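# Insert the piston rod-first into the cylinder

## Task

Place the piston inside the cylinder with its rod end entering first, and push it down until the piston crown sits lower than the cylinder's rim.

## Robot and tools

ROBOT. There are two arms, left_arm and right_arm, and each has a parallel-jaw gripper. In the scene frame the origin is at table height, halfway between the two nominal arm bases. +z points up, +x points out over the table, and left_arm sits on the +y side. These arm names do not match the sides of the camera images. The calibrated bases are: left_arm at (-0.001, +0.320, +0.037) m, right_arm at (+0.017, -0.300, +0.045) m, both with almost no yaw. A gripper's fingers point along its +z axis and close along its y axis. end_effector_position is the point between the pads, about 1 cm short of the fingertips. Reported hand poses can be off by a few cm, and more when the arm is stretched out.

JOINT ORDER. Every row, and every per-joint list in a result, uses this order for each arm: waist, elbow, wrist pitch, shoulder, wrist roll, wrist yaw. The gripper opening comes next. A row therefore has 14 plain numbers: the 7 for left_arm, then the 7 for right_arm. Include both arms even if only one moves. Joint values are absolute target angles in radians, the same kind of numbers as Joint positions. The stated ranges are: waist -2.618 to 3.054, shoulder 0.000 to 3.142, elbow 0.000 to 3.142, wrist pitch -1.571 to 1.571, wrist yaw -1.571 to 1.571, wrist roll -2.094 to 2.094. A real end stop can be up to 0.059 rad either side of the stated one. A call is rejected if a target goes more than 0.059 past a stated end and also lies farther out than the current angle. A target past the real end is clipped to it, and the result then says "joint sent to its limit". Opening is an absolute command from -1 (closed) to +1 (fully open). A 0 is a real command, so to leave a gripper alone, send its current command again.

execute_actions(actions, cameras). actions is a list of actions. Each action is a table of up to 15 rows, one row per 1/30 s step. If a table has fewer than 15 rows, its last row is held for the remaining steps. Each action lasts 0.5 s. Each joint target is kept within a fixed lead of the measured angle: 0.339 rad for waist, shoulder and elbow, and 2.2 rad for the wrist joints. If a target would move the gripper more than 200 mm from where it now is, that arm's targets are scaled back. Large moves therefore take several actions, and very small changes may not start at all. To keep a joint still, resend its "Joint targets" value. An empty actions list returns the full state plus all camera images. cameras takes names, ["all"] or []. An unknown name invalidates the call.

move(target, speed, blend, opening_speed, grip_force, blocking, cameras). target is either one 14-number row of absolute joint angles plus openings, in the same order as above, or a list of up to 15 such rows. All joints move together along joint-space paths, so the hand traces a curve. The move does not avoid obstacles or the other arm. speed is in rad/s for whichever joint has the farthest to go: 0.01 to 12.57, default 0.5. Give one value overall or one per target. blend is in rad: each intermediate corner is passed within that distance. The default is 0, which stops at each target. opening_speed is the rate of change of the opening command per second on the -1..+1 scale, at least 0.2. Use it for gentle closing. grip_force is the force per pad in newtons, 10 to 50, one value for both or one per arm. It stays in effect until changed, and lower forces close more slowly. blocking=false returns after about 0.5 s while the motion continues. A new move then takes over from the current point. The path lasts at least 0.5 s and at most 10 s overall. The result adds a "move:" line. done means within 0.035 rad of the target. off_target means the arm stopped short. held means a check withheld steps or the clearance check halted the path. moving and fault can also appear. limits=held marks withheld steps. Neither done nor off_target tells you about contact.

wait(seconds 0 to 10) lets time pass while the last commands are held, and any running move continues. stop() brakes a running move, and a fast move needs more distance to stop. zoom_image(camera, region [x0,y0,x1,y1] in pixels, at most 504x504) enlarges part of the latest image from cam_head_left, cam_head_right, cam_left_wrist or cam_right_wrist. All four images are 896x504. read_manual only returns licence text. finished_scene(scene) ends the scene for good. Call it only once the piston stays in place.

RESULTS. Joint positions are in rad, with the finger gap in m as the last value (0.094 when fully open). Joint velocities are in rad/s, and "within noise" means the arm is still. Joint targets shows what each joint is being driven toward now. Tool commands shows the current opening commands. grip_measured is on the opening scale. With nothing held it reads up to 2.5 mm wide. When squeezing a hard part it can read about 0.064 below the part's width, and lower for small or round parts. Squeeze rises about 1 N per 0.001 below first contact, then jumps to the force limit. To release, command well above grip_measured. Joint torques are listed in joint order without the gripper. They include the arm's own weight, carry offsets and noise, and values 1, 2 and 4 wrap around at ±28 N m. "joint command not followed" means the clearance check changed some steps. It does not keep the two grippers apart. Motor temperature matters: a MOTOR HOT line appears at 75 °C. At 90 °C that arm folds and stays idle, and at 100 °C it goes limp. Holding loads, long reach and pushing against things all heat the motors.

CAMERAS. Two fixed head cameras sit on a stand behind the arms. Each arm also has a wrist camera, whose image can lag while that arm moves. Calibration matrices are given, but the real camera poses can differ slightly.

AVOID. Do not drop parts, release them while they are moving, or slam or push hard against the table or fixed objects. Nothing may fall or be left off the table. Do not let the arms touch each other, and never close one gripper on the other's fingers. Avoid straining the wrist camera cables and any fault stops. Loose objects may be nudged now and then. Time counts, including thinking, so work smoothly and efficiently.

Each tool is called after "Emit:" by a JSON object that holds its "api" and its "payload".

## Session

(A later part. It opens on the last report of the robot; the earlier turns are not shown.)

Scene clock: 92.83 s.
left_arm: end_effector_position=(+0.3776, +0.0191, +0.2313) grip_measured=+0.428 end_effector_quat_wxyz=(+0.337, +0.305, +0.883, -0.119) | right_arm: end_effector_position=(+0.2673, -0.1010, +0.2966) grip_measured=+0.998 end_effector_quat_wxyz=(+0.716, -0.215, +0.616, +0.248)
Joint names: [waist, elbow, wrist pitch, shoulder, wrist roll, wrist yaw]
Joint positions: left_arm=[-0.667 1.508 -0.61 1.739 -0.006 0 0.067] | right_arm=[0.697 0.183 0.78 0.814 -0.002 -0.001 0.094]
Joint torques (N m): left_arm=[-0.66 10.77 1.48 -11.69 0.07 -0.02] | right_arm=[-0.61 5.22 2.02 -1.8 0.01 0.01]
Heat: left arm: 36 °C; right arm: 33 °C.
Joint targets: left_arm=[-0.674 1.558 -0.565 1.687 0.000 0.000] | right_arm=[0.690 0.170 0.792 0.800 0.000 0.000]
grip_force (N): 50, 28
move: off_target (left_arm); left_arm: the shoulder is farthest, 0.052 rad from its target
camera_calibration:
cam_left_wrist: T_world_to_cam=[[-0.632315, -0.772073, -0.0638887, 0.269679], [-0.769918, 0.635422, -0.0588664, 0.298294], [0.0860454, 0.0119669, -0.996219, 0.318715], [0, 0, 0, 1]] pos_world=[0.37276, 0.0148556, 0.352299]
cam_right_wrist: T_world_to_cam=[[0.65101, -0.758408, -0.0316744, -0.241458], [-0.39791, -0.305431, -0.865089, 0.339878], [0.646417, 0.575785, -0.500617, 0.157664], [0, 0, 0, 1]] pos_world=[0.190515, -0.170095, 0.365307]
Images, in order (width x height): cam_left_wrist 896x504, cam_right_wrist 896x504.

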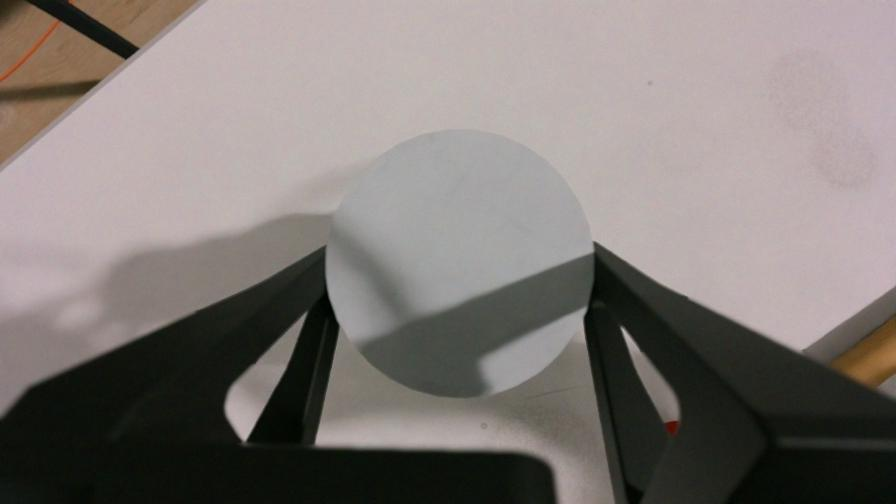

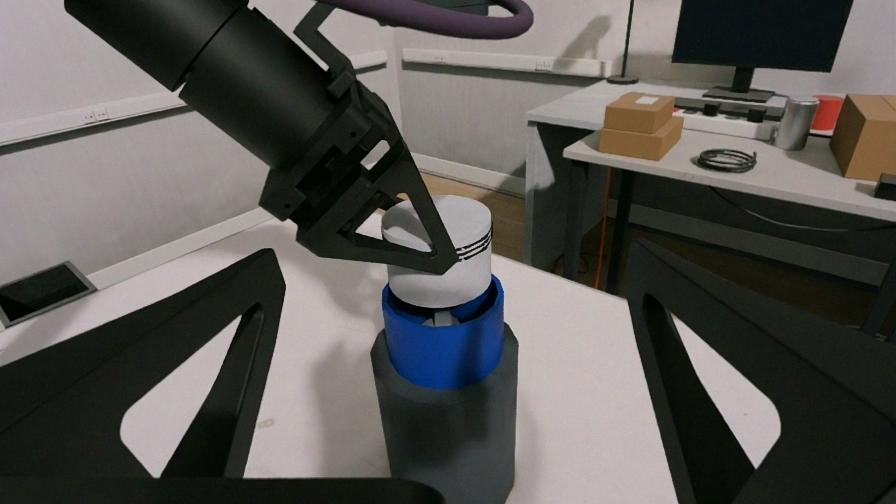

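Emit:
{"api": "move", "payload": {"target": [-0.679,1.488,-0.478,1.690,0.0,0.0,0.15,0.69,0.17,0.792,0.80,0.0,0.0,1.0], "speed": 0.2, "cameras": ["cam_left_wrist","cam_right_wrist"]}}

Emit:
{"api": "zoom_image", "payload": {"camera": "cam_right_wrist", "region": [350, 180, 540, 400]}}

Scene clock: 96.27 s.
left_arm: end_effector_position=(+0.3785, +0.0145, +0.2269) grip_measured=+0.428 end_effector_quat_wxyz=(+0.345, +0.307, +0.878, -0.123) | right_arm: end_effector_position=(+0.2673, -0.1010, +0.2966) grip_measured=+0.998 end_effector_quat_wxyz=(+0.716, -0.215, +0.616, +0.248)
Joint names: [waist, elbow, wrist pitch, shoulder, wrist roll, wrist yaw]
Joint positions: left_arm=[-0.673 1.478 -0.56 1.739 -0.006 0 0.067] | right_arm=[0.697 0.183 0.78 0.814 -0.002 -0.001 0.094]
Joint torques (N m): left_arm=[-0.58 7.58 1.85 -11.49 0.07 -0.02] | right_arm=[-0.57 5.23 2.04 -1.74 0.02 0.01]
Heat: left arm: 37 °C; right arm: 33 °C.
Joint targets: left_arm=[-0.679 1.488 -0.478 1.690 0.000 0.000] | right_arm=[0.690 0.170 0.792 0.800 0.000 0.000]
grip_force (N): 50, 28
move: off_target (left_arm); left_arm: the wrist pitch is farthest, 0.082 rad from its target
camera_calibration:
cam_left_wrist: T_world_to_cam=[[-0.636073, -0.768967, -0.0640427, 0.267868], [-0.764972, 0.639288, -0.078282, 0.304061], [0.101138, -0.000802084, -0.994872, 0.308505], [0, 0, 0, 1]] pos_world=[0.37178, 0.0118471, 0.347881]
cam_right_wrist: T_world_to_cam=[[0.65101, -0.758408, -0.0316744, -0.241458], [-0.39791, -0.305431, -0.865089, 0.339878], [0.646417, 0.575785, -0.500617, 0.157664], [0, 0, 0, 1]] pos_world=[0.190515, -0.170095, 0.365307]
Images, in order (width x height): cam_left_wrist 896x504, cam_right_wrist 896x504.

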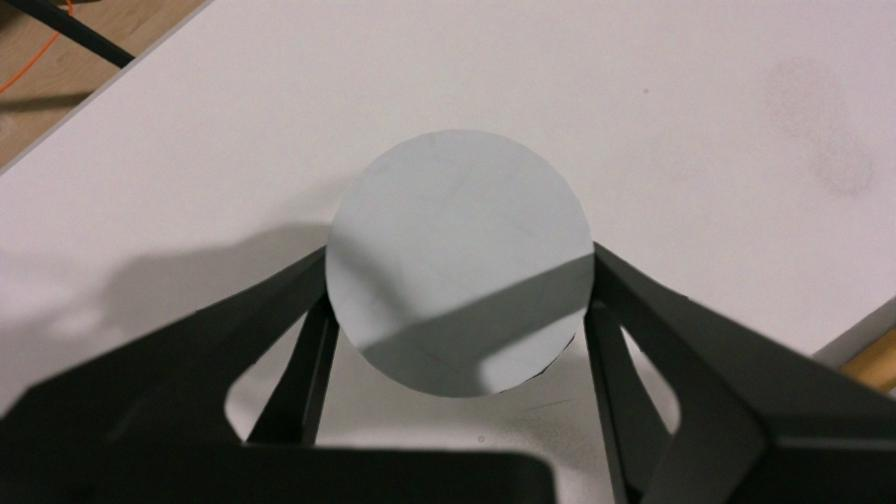

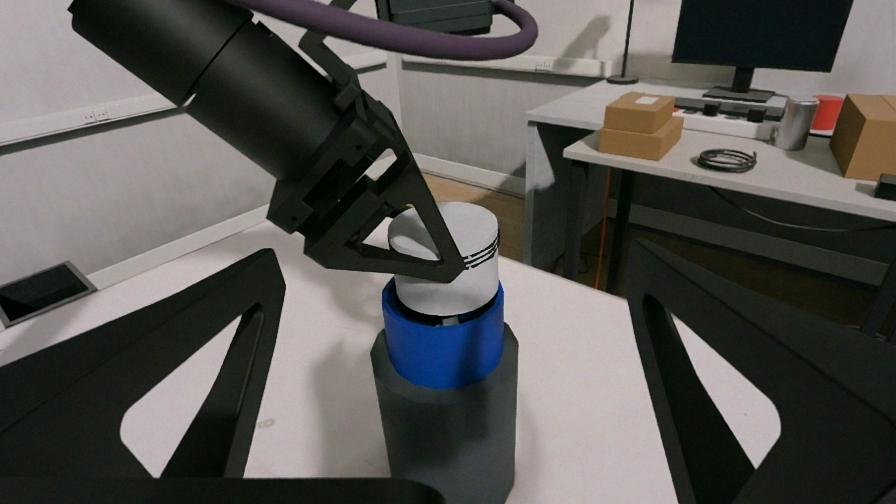

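Scaled by 2.291 from the camera's 896x504 image, which has a finer 1280x720 frame.

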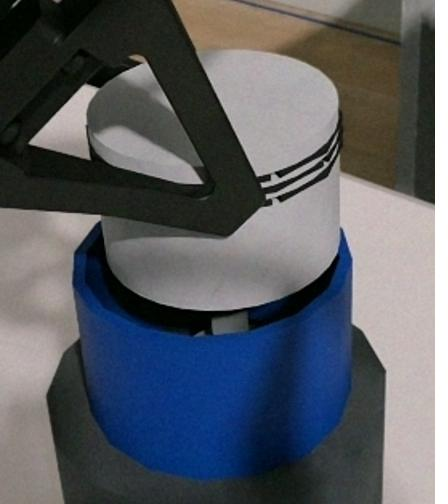

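Emit:
{"api": "move", "payload": {"target": [-0.685,1.457,-0.462,1.668,0.0,0.0,0.15,0.69,0.17,0.792,0.80,0.0,0.0,1.0], "speed": 0.2, "cameras": ["cam_left_wrist","cam_right_wrist"]}}

Emit:
{"api": "zoom_image", "payload": {"camera": "cam_right_wrist", "region": [350, 180, 540, 400]}}

Emit:
{"api": "zoom_image", "payload": {"camera": "cam_left_wrist", "region": [300, 110, 620, 410]}}

Scene clock: 99.67 s.
left_arm: end_effector_position=(+0.3758, +0.0132, +0.2221) grip_measured=+0.428 end_effector_quat_wxyz=(+0.345, +0.310, +0.877, -0.124) | right_arm: end_effector_position=(+0.2673, -0.1010, +0.2966) grip_measured=+0.998 end_effector_quat_wxyz=(+0.716, -0.215, +0.616, +0.248)
Joint names: [waist, elbow, wrist pitch, shoulder, wrist roll, wrist yaw]
Joint positions: left_arm=[-0.679 1.452 -0.538 1.734 -0.005 -0.001 0.067] | right_arm=[0.697 0.183 0.78 0.814 -0.002 -0.001 0.094]
Joint torques (N m): left_arm=[-0.59 7.24 1.81 -12.72 0.06 -0.02] | right_arm=[-0.61 5.3 2.02 -1.8 0.03 0]
Heat: left arm: 38 °C; right arm: 34 °C.
Joint targets: left_arm=[-0.685 1.457 -0.462 1.668 0.000 0.000] | right_arm=[0.690 0.170 0.792 0.800 0.000 0.000]
grip_force (N): 50, 28
move: off_target (left_arm); left_arm: the wrist pitch is farthest, 0.076 rad from its target
camera_calibration:
cam_left_wrist: T_world_to_cam=[[-0.640624, -0.765107, -0.0648975, 0.266648], [-0.76098, 0.643902, -0.0793747, 0.301139], [0.102518, -0.00146363, -0.99473, 0.30337], [0, 0, 0, 1]] pos_world=[0.368881, 0.0105544, 0.342979]
cam_right_wrist: T_world_to_cam=[[0.65101, -0.758408, -0.0316744, -0.241458], [-0.39791, -0.305431, -0.865089, 0.339878], [0.646417, 0.575785, -0.500617, 0.157664], [0, 0, 0, 1]] pos_world=[0.190515, -0.170095, 0.365307]
Images, in order (width x height): cam_left_wrist 896x504, cam_right_wrist 896x504.

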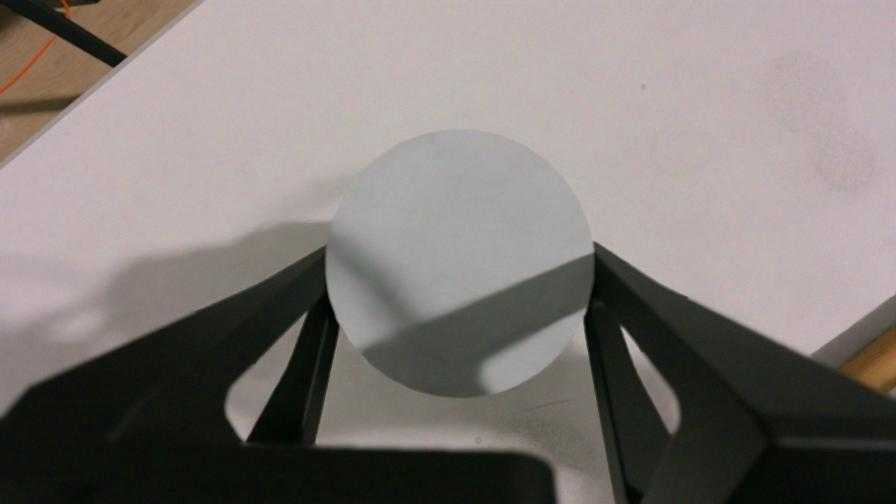

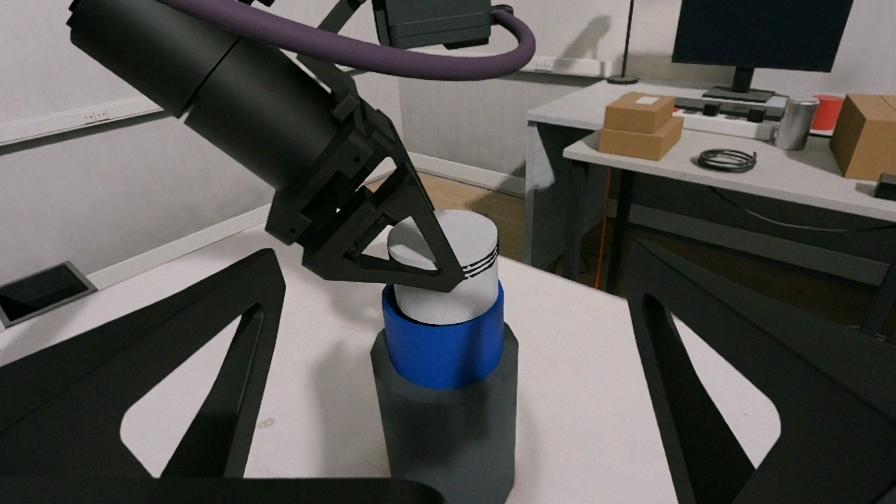

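Scaled by 2.291 from the camera's 896x504 image, which has a finer 1280x720 frame.

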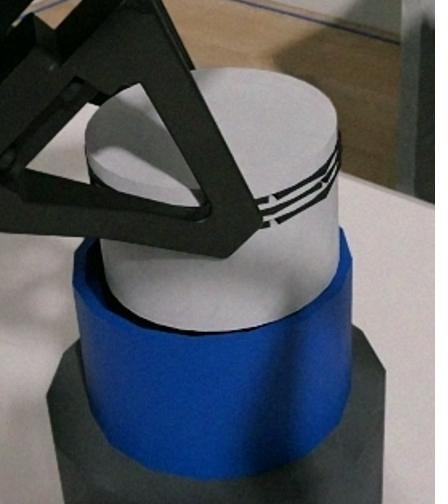

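Scaled by 1.575 from the camera's 896x504 image, which has a finer 1280x720 frame.

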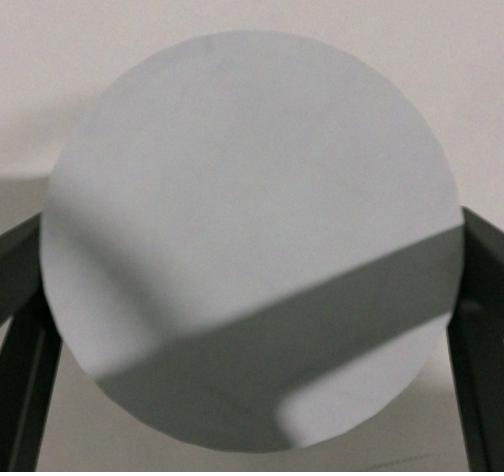

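Emit:
{"api": "move", "payload": {"target": [-0.685,1.409,-0.419,1.672,0.0,0.0,0.15,0.69,0.17,0.792,0.80,0.0,0.0,1.0], "speed": 0.15, "cameras": ["cam_left_wrist","cam_right_wrist"]}}

Emit:
{"api": "zoom_image", "payload": {"camera": "cam_right_wrist", "region": [350, 180, 540, 400]}}

Emit:
{"api": "zoom_image", "payload": {"camera": "cam_left_wrist", "region": [300, 110, 620, 410]}}

Scene clock: 102.43 s.
left_arm: end_effector_position=(+0.3770, +0.0122, +0.2203) grip_measured=+0.428 end_effector_quat_wxyz=(+0.358, +0.308, +0.872, -0.128) | right_arm: end_effector_position=(+0.2673, -0.1010, +0.2966) grip_measured=+0.998 end_effector_quat_wxyz=(+0.716, -0.215, +0.616, +0.248)
Joint names: [waist, elbow, wrist pitch, shoulder, wrist roll, wrist yaw]
Joint positions: left_arm=[-0.679 1.411 -0.48 1.722 -0.005 -0.001 0.067] | right_arm=[0.697 0.183 0.78 0.814 -0.002 -0.001 0.094]
Joint torques (N m): left_arm=[-0.59 6.79 1.69 -11.38 0.06 -0.02] | right_arm=[-0.53 5.27 2.02 -1.73 0.04 0.01]
Heat: left arm: 38 °C; right arm: 34 °C.
Joint targets: left_arm=[-0.685 1.409 -0.419 1.672 0.000 0.000] | right_arm=[0.690 0.170 0.792 0.800 0.000 0.000]
grip_force (N): 50, 28
move: off_target (left_arm); left_arm: the wrist pitch is farthest, 0.061 rad from its target
camera_calibration:
cam_left_wrist: T_world_to_cam=[[-0.639104, -0.76635, -0.0652292, 0.266126], [-0.758921, 0.642122, -0.108247, 0.308158], [0.124841, -0.0196775, -0.991982, 0.292684], [0, 0, 0, 1]] pos_world=[0.367411, 0.0118298, 0.341053]
cam_right_wrist: T_world_to_cam=[[0.65101, -0.758408, -0.0316744, -0.241458], [-0.39791, -0.305431, -0.865089, 0.339878], [0.646417, 0.575785, -0.500617, 0.157664], [0, 0, 0, 1]] pos_world=[0.190515, -0.170095, 0.365307]
Images, in order (width x height): cam_left_wrist 896x504, cam_right_wrist 896x504.

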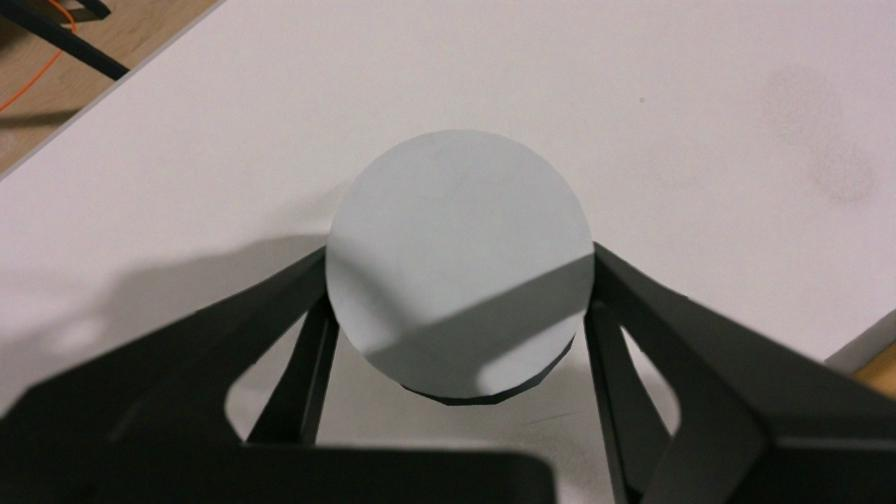

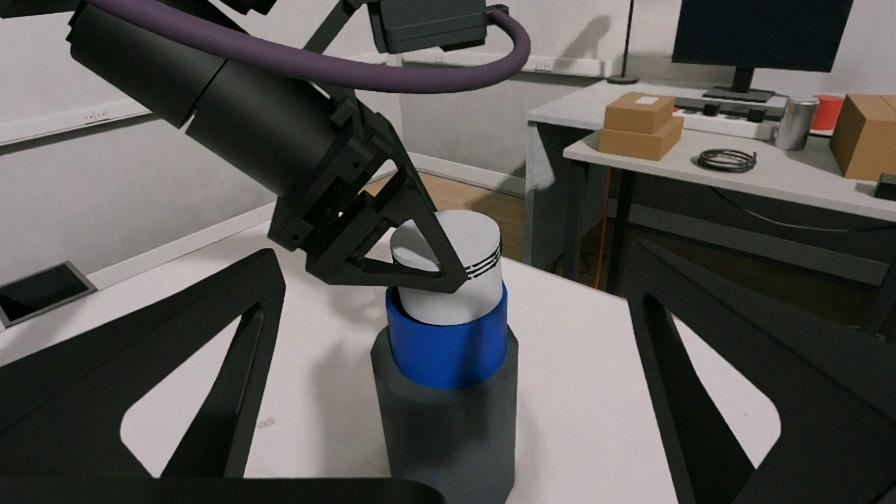

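Scaled by 2.291 from the camera's 896x504 image, which has a finer 1280x720 frame.

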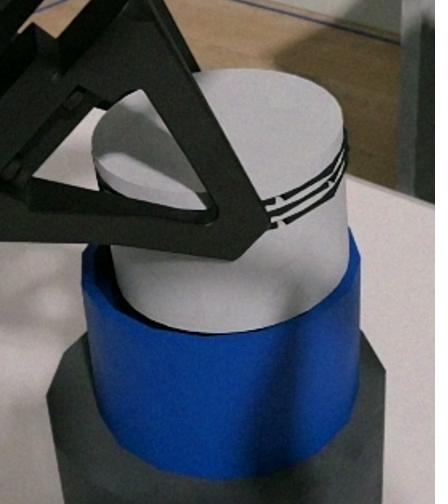

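Scaled by 1.575 from the camera's 896x504 image, which has a finer 1280x720 frame.

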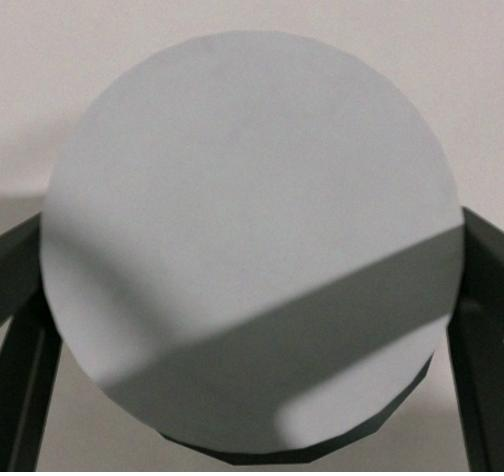

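Emit:
{"api": "move", "payload": {"target": [-0.683,1.574,-0.576,1.748,0.0,0.0,0.15,0.69,0.17,0.792,0.80,0.0,0.0,1.0], "speed": 0.25, "cameras": ["cam_left_wrist","cam_right_wrist"]}}

Emit:
{"api": "zoom_image", "payload": {"camera": "cam_right_wrist", "region": [350, 180, 540, 400]}}

Scene clock: 112.83 s.
left_arm: end_effector_position=(+0.3751, +0.0138, +0.2311) grip_measured=+0.428 end_effector_quat_wxyz=(+0.334, +0.311, +0.882, -0.120) | right_arm: end_effector_position=(+0.2673, -0.1010, +0.2966) grip_measured=+0.998 end_effector_quat_wxyz=(+0.716, -0.215, +0.616, +0.248)
Joint names: [waist, elbow, wrist pitch, shoulder, wrist roll, wrist yaw]
Joint positions: left_arm=[-0.679 1.523 -0.62 1.749 -0.005 -0.001 0.067] | right_arm=[0.697 0.183 0.78 0.814 -0.002 -0.001 0.094]
Joint torques (N m): left_arm=[-0.4 10.89 1.48 -7.88 0.06 -0.02] | right_arm=[-0.55 5.24 2.03 -1.85 0.03 0]
Heat: left arm: 38 °C; right arm: 34 °C.
Joint targets: left_arm=[-0.683 1.574 -0.576 1.748 0.000 0.000] | right_arm=[0.690 0.170 0.792 0.800 0.000 0.000]
grip_force (N): 50, 28
move: off_target (left_arm); left_arm: the elbow is farthest, 0.051 rad from its target
camera_calibration:
cam_left_wrist: T_world_to_cam=[[-0.641871, -0.764089, -0.0645683, 0.267659], [-0.762393, 0.644933, -0.0530945, 0.295361], [0.0822111, 0.0151466, -0.9965, 0.32026], [0, 0, 0, 1]] pos_world=[0.370655, 0.00917608, 0.352104]
cam_right_wrist: T_world_to_cam=[[0.65101, -0.758408, -0.0316744, -0.241458], [-0.39791, -0.305431, -0.865089, 0.339878], [0.646417, 0.575785, -0.500617, 0.157664], [0, 0, 0, 1]] pos_world=[0.190515, -0.170095, 0.365307]
Images, in order (width x height): cam_left_wrist 896x504, cam_right_wrist 896x504.

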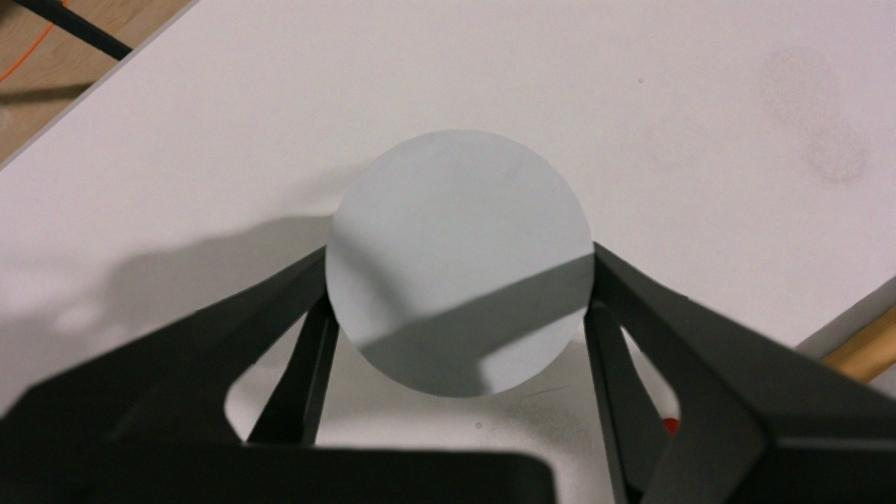

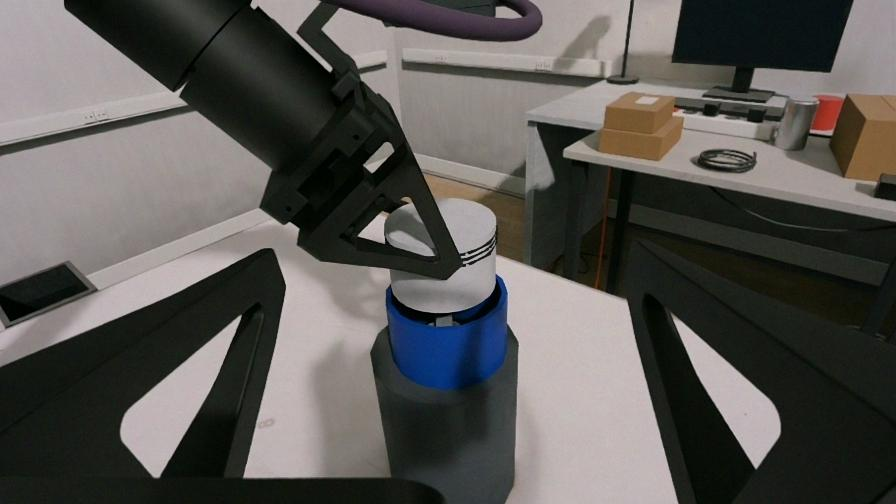

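Scaled by 2.291 from the camera's 896x504 image, which has a finer 1280x720 frame.

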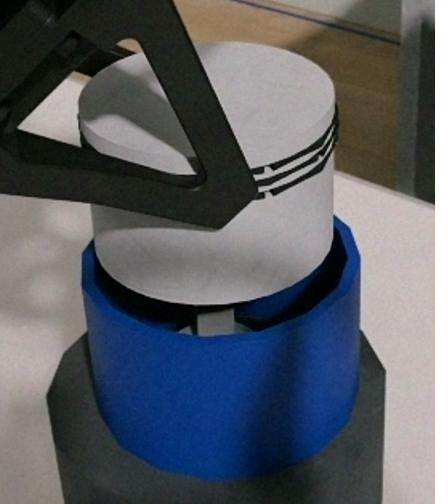

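Emit:
{"api": "move", "payload": {"target": [[-0.682,1.530,-0.545,1.684,0.0,0.0,0.15,0.69,0.17,0.792,0.80,0.0,0.0,1.0],[-0.681,1.436,-0.468,1.661,0.0,0.0,0.15,0.69,0.17,0.792,0.80,0.0,0.0,1.0]], "speed": [0.2, 0.1], "cameras": ["cam_left_wrist","cam_right_wrist"]}}

Emit:
{"api": "zoom_image", "payload": {"camera": "cam_right_wrist", "region": [350, 180, 540, 400]}}

Scene clock: 118.83 s.
left_arm: end_effector_position=(+0.3725, +0.0159, +0.2224) grip_measured=+0.427 end_effector_quat_wxyz=(+0.345, +0.310, +0.877, -0.124) | right_arm: end_effector_position=(+0.2673, -0.1010, +0.2966) grip_measured=+0.998 end_effector_quat_wxyz=(+0.716, -0.215, +0.616, +0.248)
Joint names: [waist, elbow, wrist pitch, shoulder, wrist roll, wrist yaw]
Joint positions: left_arm=[-0.679 1.435 -0.537 1.718 -0.005 -0.001 0.067] | right_arm=[0.697 0.183 0.78 0.814 -0.002 -0.001 0.094]
Joint torques (N m): left_arm=[-0.24 6.97 1.75 -11.85 0.07 -0.02] | right_arm=[-0.53 5.22 2.06 -1.76 0.02 0.01]
Heat: left arm: 38 °C; right arm: 35 °C.
Joint targets: left_arm=[-0.681 1.436 -0.468 1.661 0.000 0.000] | right_arm=[0.690 0.170 0.792 0.800 0.000 0.000]
grip_force (N): 50, 28
move: off_target (left_arm); left_arm: the wrist pitch is farthest, 0.069 rad from its target
camera_calibration:
cam_left_wrist: T_world_to_cam=[[-0.640624, -0.765107, -0.0648975, 0.266626], [-0.76098, 0.643902, -0.0793747, 0.296921], [0.102518, -0.00146363, -0.99473, 0.30411], [0, 0, 0, 1]] pos_world=[0.365581, 0.0132544, 0.343379]
cam_right_wrist: T_world_to_cam=[[0.65101, -0.758408, -0.0316744, -0.241458], [-0.39791, -0.305431, -0.865089, 0.339878], [0.646417, 0.575785, -0.500617, 0.157664], [0, 0, 0, 1]] pos_world=[0.190515, -0.170095, 0.365307]
Images, in order (width x height): cam_left_wrist 896x504, cam_right_wrist 896x504.

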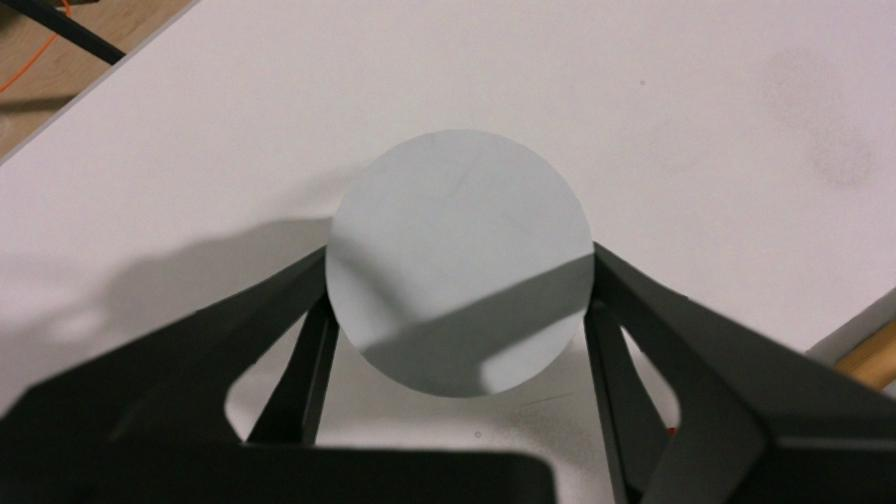

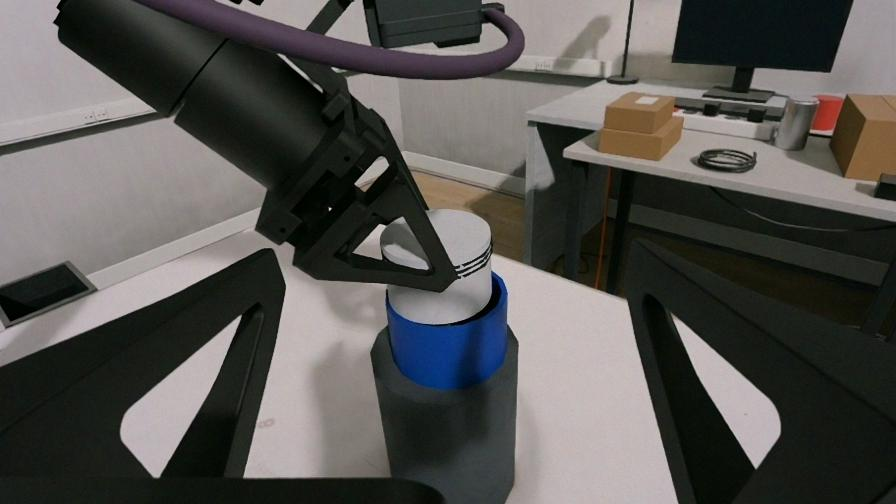

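Scaled by 2.291 from the camera's 896x504 image, which has a finer 1280x720 frame.

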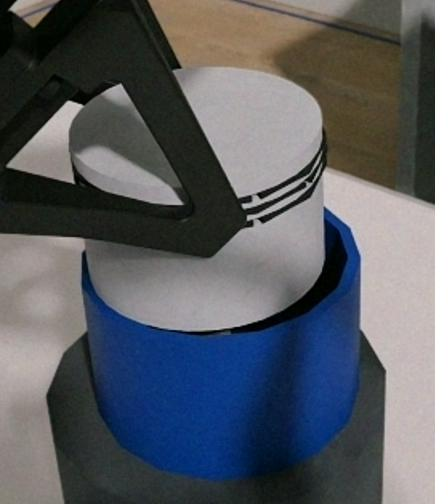

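Emit:
{"api": "execute_actions", "payload": {"actions": []}}

Scene clock: 121.50 s.
left_arm: end_effector_position=(+0.3725, +0.0159, +0.2224) grip_measured=+0.427 end_effector_quat_wxyz=(+0.345, +0.310, +0.877, -0.124) | right_arm: end_effector_position=(+0.2673, -0.1010, +0.2966) grip_measured=+0.998 end_effector_quat_wxyz=(+0.716, -0.215, +0.616, +0.248)
Joint names: [waist, elbow, wrist pitch, shoulder, wrist roll, wrist yaw]
Joint positions: left_arm=[-0.679 1.435 -0.537 1.718 -0.005 -0.001 0.067] | right_arm=[0.697 0.183 0.78 0.814 -0.002 -0.001 0.094]
Joint velocities: within noise
Joint torques (N m): left_arm=[-0.23 6.95 1.74 -11.86 0.06 -0.02] | right_arm=[-0.64 5.29 2 -1.78 0.03 0]
Motor temperatures (°C): left_arm=[28 30 38 32 26 27 27] | right_arm=[29 30 35 29 28 29 28]
Heat: left arm: 38 °C; right arm: 35 °C.
Joint targets: left_arm=[-0.681 1.436 -0.468 1.661 0.000 0.000] | right_arm=[0.690 0.170 0.792 0.800 0.000 0.000]
Tool commands: left_gripper/opening=+0.15 right_gripper/opening=+1.0
grip_force (N): 50, 28
camera_calibration:
cam_left_wrist: T_world_to_cam=[[-0.640624, -0.765107, -0.0648975, 0.266626], [-0.76098, 0.643902, -0.0793747, 0.296921], [0.102518, -0.00146363, -0.99473, 0.30411], [0, 0, 0, 1]] pos_world=[0.365581, 0.0132544, 0.343379]
cam_right_wrist: T_world_to_cam=[[0.65101, -0.758408, -0.0316744, -0.241458], [-0.39791, -0.305431, -0.865089, 0.339878], [0.646417, 0.575785, -0.500617, 0.157664], [0, 0, 0, 1]] pos_world=[0.190515, -0.170095, 0.365307]

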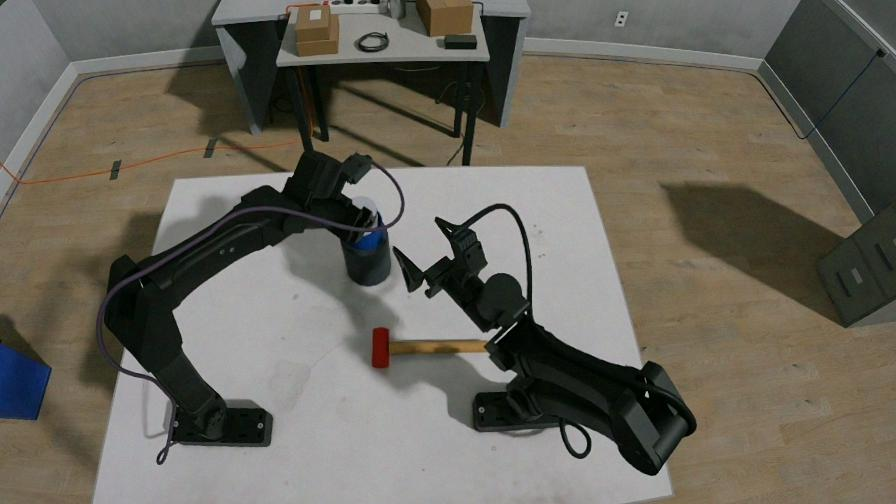

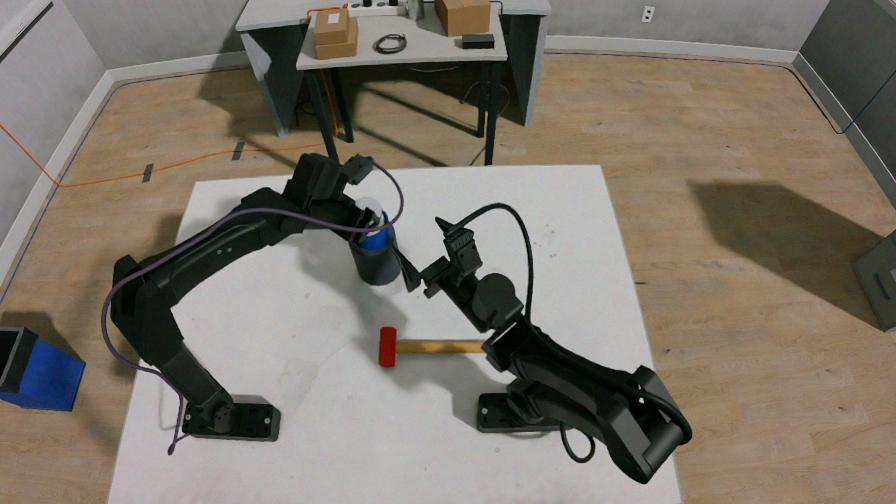

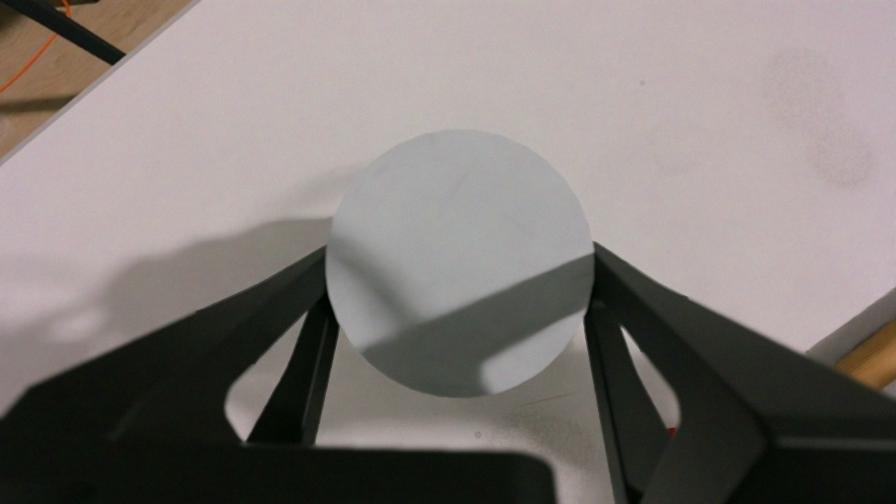

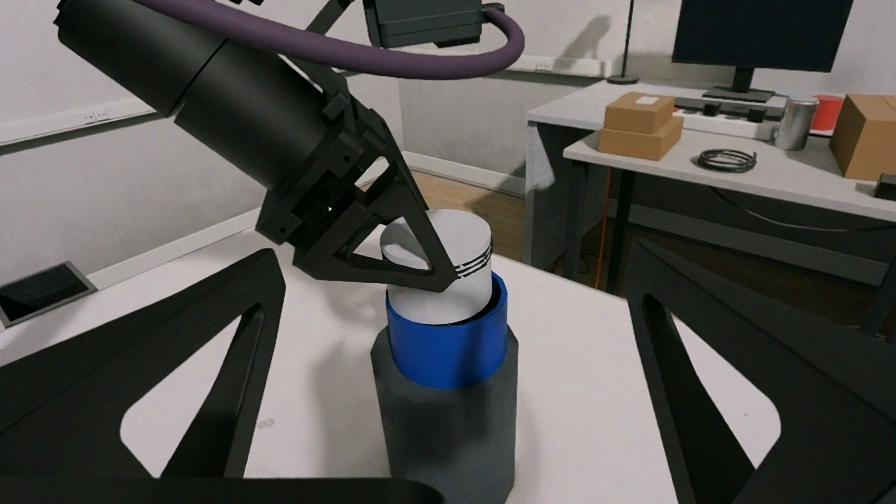

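Emit:
{"api": "zoom_image", "payload": {"camera": "cam_right_wrist", "region": [350, 190, 540, 410]}}

Scaled by 2.291 from the camera's 896x504 image, which has a finer 1280x720 frame.

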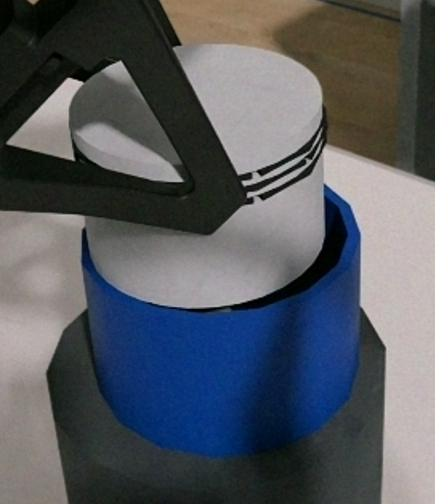

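Emit:
{"api": "move", "payload": {"target": [[-0.681,1.483,-0.492,1.713,0,0,0.15,0.69,0.17,0.792,0.80,0,0,1.0],[-0.681,1.562,-0.564,1.743,0,0,0.15,0.69,0.17,0.792,0.80,0,0,1.0]], "speed": 0.15, "cameras": ["cam_right_wrist","cam_left_wrist"]}}

Emit:
{"api": "zoom_image", "payload": {"camera": "cam_right_wrist", "region": [350, 180, 540, 400]}}

Scene clock: 128.93 s.
left_arm: end_effector_position=(+0.3745, +0.0143, +0.2307) grip_measured=+0.427 end_effector_quat_wxyz=(+0.336, +0.311, +0.881, -0.120) | right_arm: end_effector_position=(+0.2673, -0.1010, +0.2966) grip_measured=+0.998 end_effector_quat_wxyz=(+0.716, -0.215, +0.616, +0.248)
Joint names: [waist, elbow, wrist pitch, shoulder, wrist roll, wrist yaw]
Joint positions: left_arm=[-0.679 1.509 -0.608 1.742 -0.005 -0.001 0.067] | right_arm=[0.697 0.183 0.78 0.814 -0.002 -0.001 0.094]
Joint torques (N m): left_arm=[-0.23 11.02 1.48 -7.69 0.06 -0.02] | right_arm=[-0.7 5.27 2.04 -1.77 0.03 0]
Heat: left arm: 39 °C; right arm: 35 °C.
Joint targets: left_arm=[-0.681 1.562 -0.564 1.743 0.000 0.000] | right_arm=[0.690 0.170 0.792 0.800 0.000 0.000]
grip_force (N): 50, 28
move: off_target (left_arm); left_arm: the elbow is farthest, 0.053 rad from its target
camera_calibration:
cam_left_wrist: T_world_to_cam=[[-0.64163, -0.764289, -0.064602, 0.267539], [-0.762142, 0.644767, -0.0584316, 0.295714], [0.0863118, 0.0117444, -0.996199, 0.318346], [0, 0, 0, 1]] pos_world=[0.36956, 0.0100717, 0.351699]
cam_right_wrist: T_world_to_cam=[[0.65101, -0.758408, -0.0316744, -0.241458], [-0.39791, -0.305431, -0.865089, 0.339878], [0.646417, 0.575785, -0.500617, 0.157664], [0, 0, 0, 1]] pos_world=[0.190515, -0.170095, 0.365307]
Images, in order (width x height): cam_left_wrist 896x504, cam_right_wrist 896x504.

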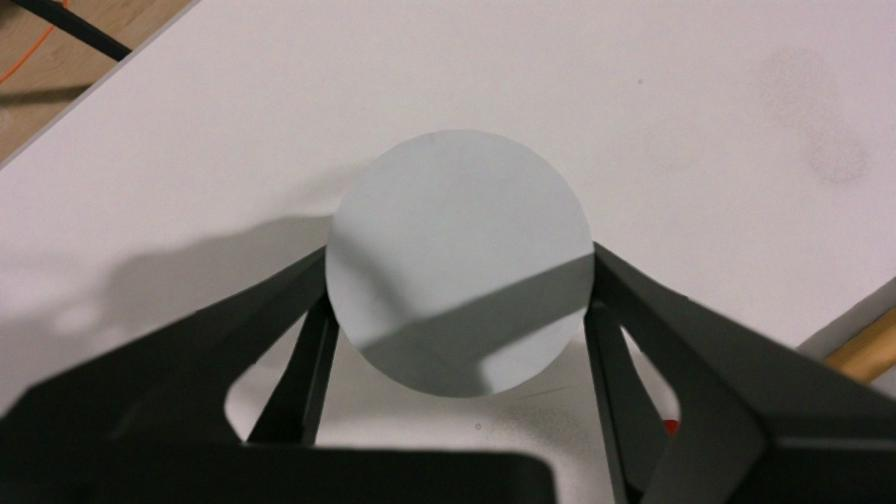

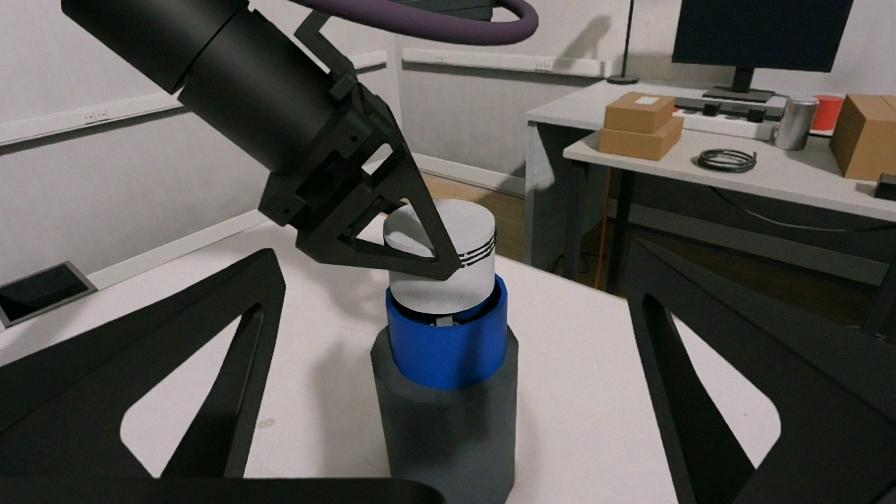

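Scaled by 2.291 from the camera's 896x504 image, which has a finer 1280x720 frame.

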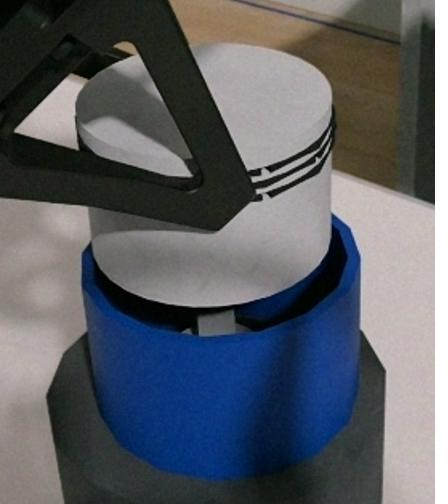

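Emit:
{"api": "move", "payload": {"target": [-0.681,1.575,-0.569,1.755,0,0,0.15,-0.128,0.915,0.621,1.536,0,-1.532,1.0], "speed": 1.2, "cameras": ["cam_right_wrist"]}}

Scene clock: 146.80 s.
left_arm: end_effector_position=(+0.3762, +0.0129, +0.2288) grip_measured=+0.427 end_effector_quat_wxyz=(+0.333, +0.311, +0.882, -0.119) | right_arm: end_effector_position=(+0.3615, -0.1706, +0.3275) grip_measured=+0.998 end_effector_quat_wxyz=(+0.546, -0.442, +0.552, +0.449)
Joint names: [waist, elbow, wrist pitch, shoulder, wrist roll, wrist yaw]
Joint positions: left_arm=[-0.679 1.521 -0.613 1.754 -0.005 -0.001 0.067] | right_arm=[-0.126 0.884 0.63 1.526 0 -1.517 0.094]
Joint torques (N m): left_arm=[-0.23 11.14 1.48 -7.86 0.06 -0.02] | right_arm=[-0.13 8.17 1.14 -5.37 -0.01 -0.18]
Heat: left arm: 40 °C; right arm: 35 °C.
Joint targets: left_arm=[-0.681 1.575 -0.569 1.755 0.000 0.000] | right_arm=[-0.128 0.915 0.621 1.536 0.000 -1.532]
grip_force (N): 50, 28
move: off_target (left_arm); left_arm: the elbow is farthest, 0.054 rad from its target
camera_calibration:
cam_right_wrist: T_world_to_cam=[[0.983611, -0.172774, -0.0515542, -0.368357], [-0.147626, -0.607571, -0.780426, 0.213145], [0.103515, 0.775246, -0.62312, 0.42261], [0, 0, 0, 1]] pos_world=[0.35004, -0.261769, 0.41069]
Images, in order (width x height): cam_right_wrist 896x504.

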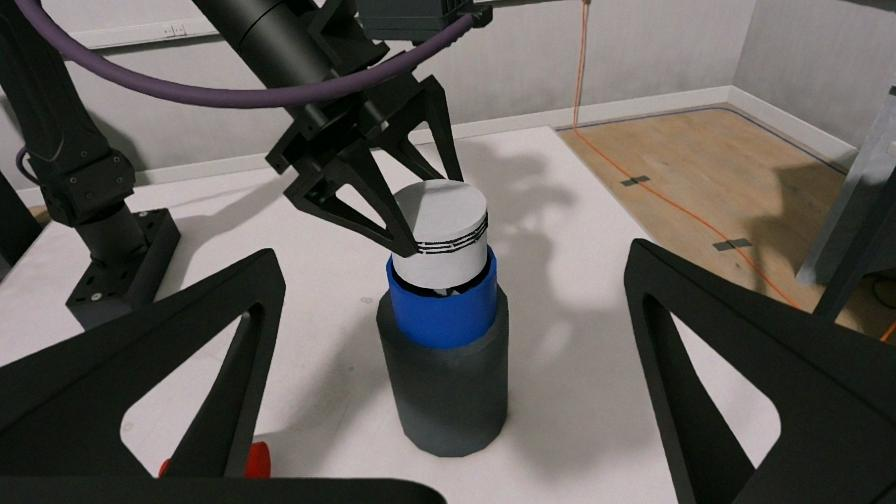

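Emit:
{"api": "zoom_image", "payload": {"camera": "cam_right_wrist", "region": [360, 165, 530, 365]}}

Scaled by 2.520 from the camera's 896x504 image, which has a finer 1280x720 frame.

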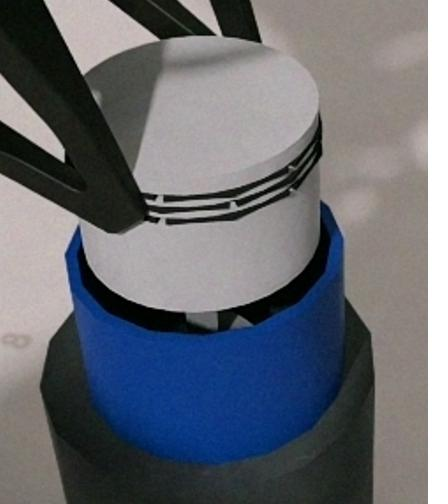

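Emit:
{"api": "move", "payload": {"target": [[-0.680,1.527,-0.538,1.756,0,0,0.15,-0.128,0.915,0.621,1.536,0,-1.532,1.0],[-0.680,1.449,-0.456,1.758,0,0,0.15,-0.128,0.915,0.621,1.536,0,-1.532,1.0]], "speed": 0.12, "cameras": ["cam_right_wrist"]}}

Emit:
{"api": "zoom_image", "payload": {"camera": "cam_right_wrist", "region": [360, 165, 530, 365]}}

Scene clock: 154.57 s.
left_arm: end_effector_position=(+0.3756, +0.0134, +0.2065) grip_measured=+0.427 end_effector_quat_wxyz=(+0.331, +0.312, +0.883, -0.118) | right_arm: end_effector_position=(+0.3613, -0.1706, +0.3275) grip_measured=+0.998 end_effector_quat_wxyz=(+0.546, -0.442, +0.552, +0.449)
Joint names: [waist, elbow, wrist pitch, shoulder, wrist roll, wrist yaw]
Joint positions: left_arm=[-0.679 1.441 -0.535 1.759 -0.005 -0.001 0.067] | right_arm=[-0.126 0.884 0.63 1.526 0 -1.517 0.094]
Joint torques (N m): left_arm=[-0.14 7.39 1.8 -7.97 0.06 -0.02] | right_arm=[-0.12 8.09 1.14 -5.46 -0.01 -0.18]
Heat: left arm: 39 °C; right arm: 34 °C.
Joint targets: left_arm=[-0.680 1.449 -0.456 1.758 0.000 0.000] | right_arm=[-0.128 0.915 0.621 1.536 0.000 -1.532]
grip_force (N): 50, 28
move: off_target (left_arm); left_arm: the wrist pitch is farthest, 0.079 rad from its target
camera_calibration:
cam_right_wrist: T_world_to_cam=[[0.983735, -0.172053, -0.0516083, -0.368093], [-0.147222, -0.607666, -0.780428, 0.212966], [0.102915, 0.775332, -0.623112, 0.422849], [0, 0, 0, 1]] pos_world=[0.349942, -0.261768, 0.41069]
Images, in order (width x height): cam_right_wrist 896x504.

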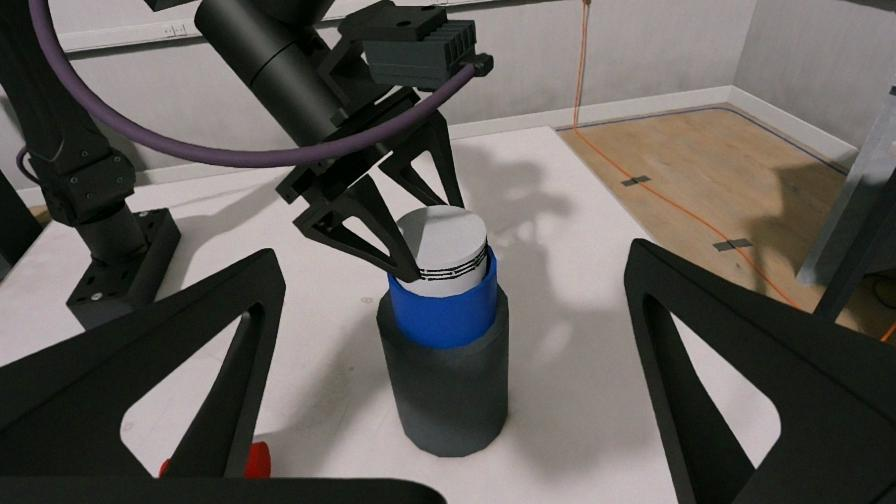

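Scaled by 2.520 from the camera's 896x504 image, which has a finer 1280x720 frame.

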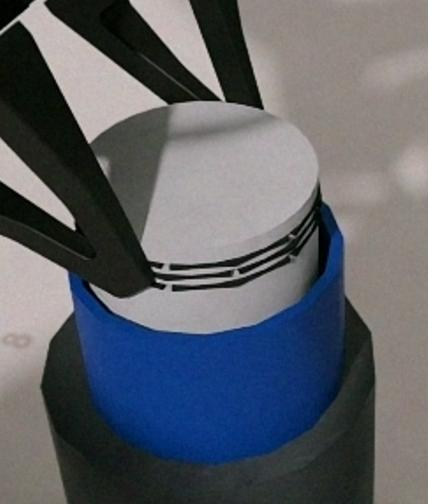

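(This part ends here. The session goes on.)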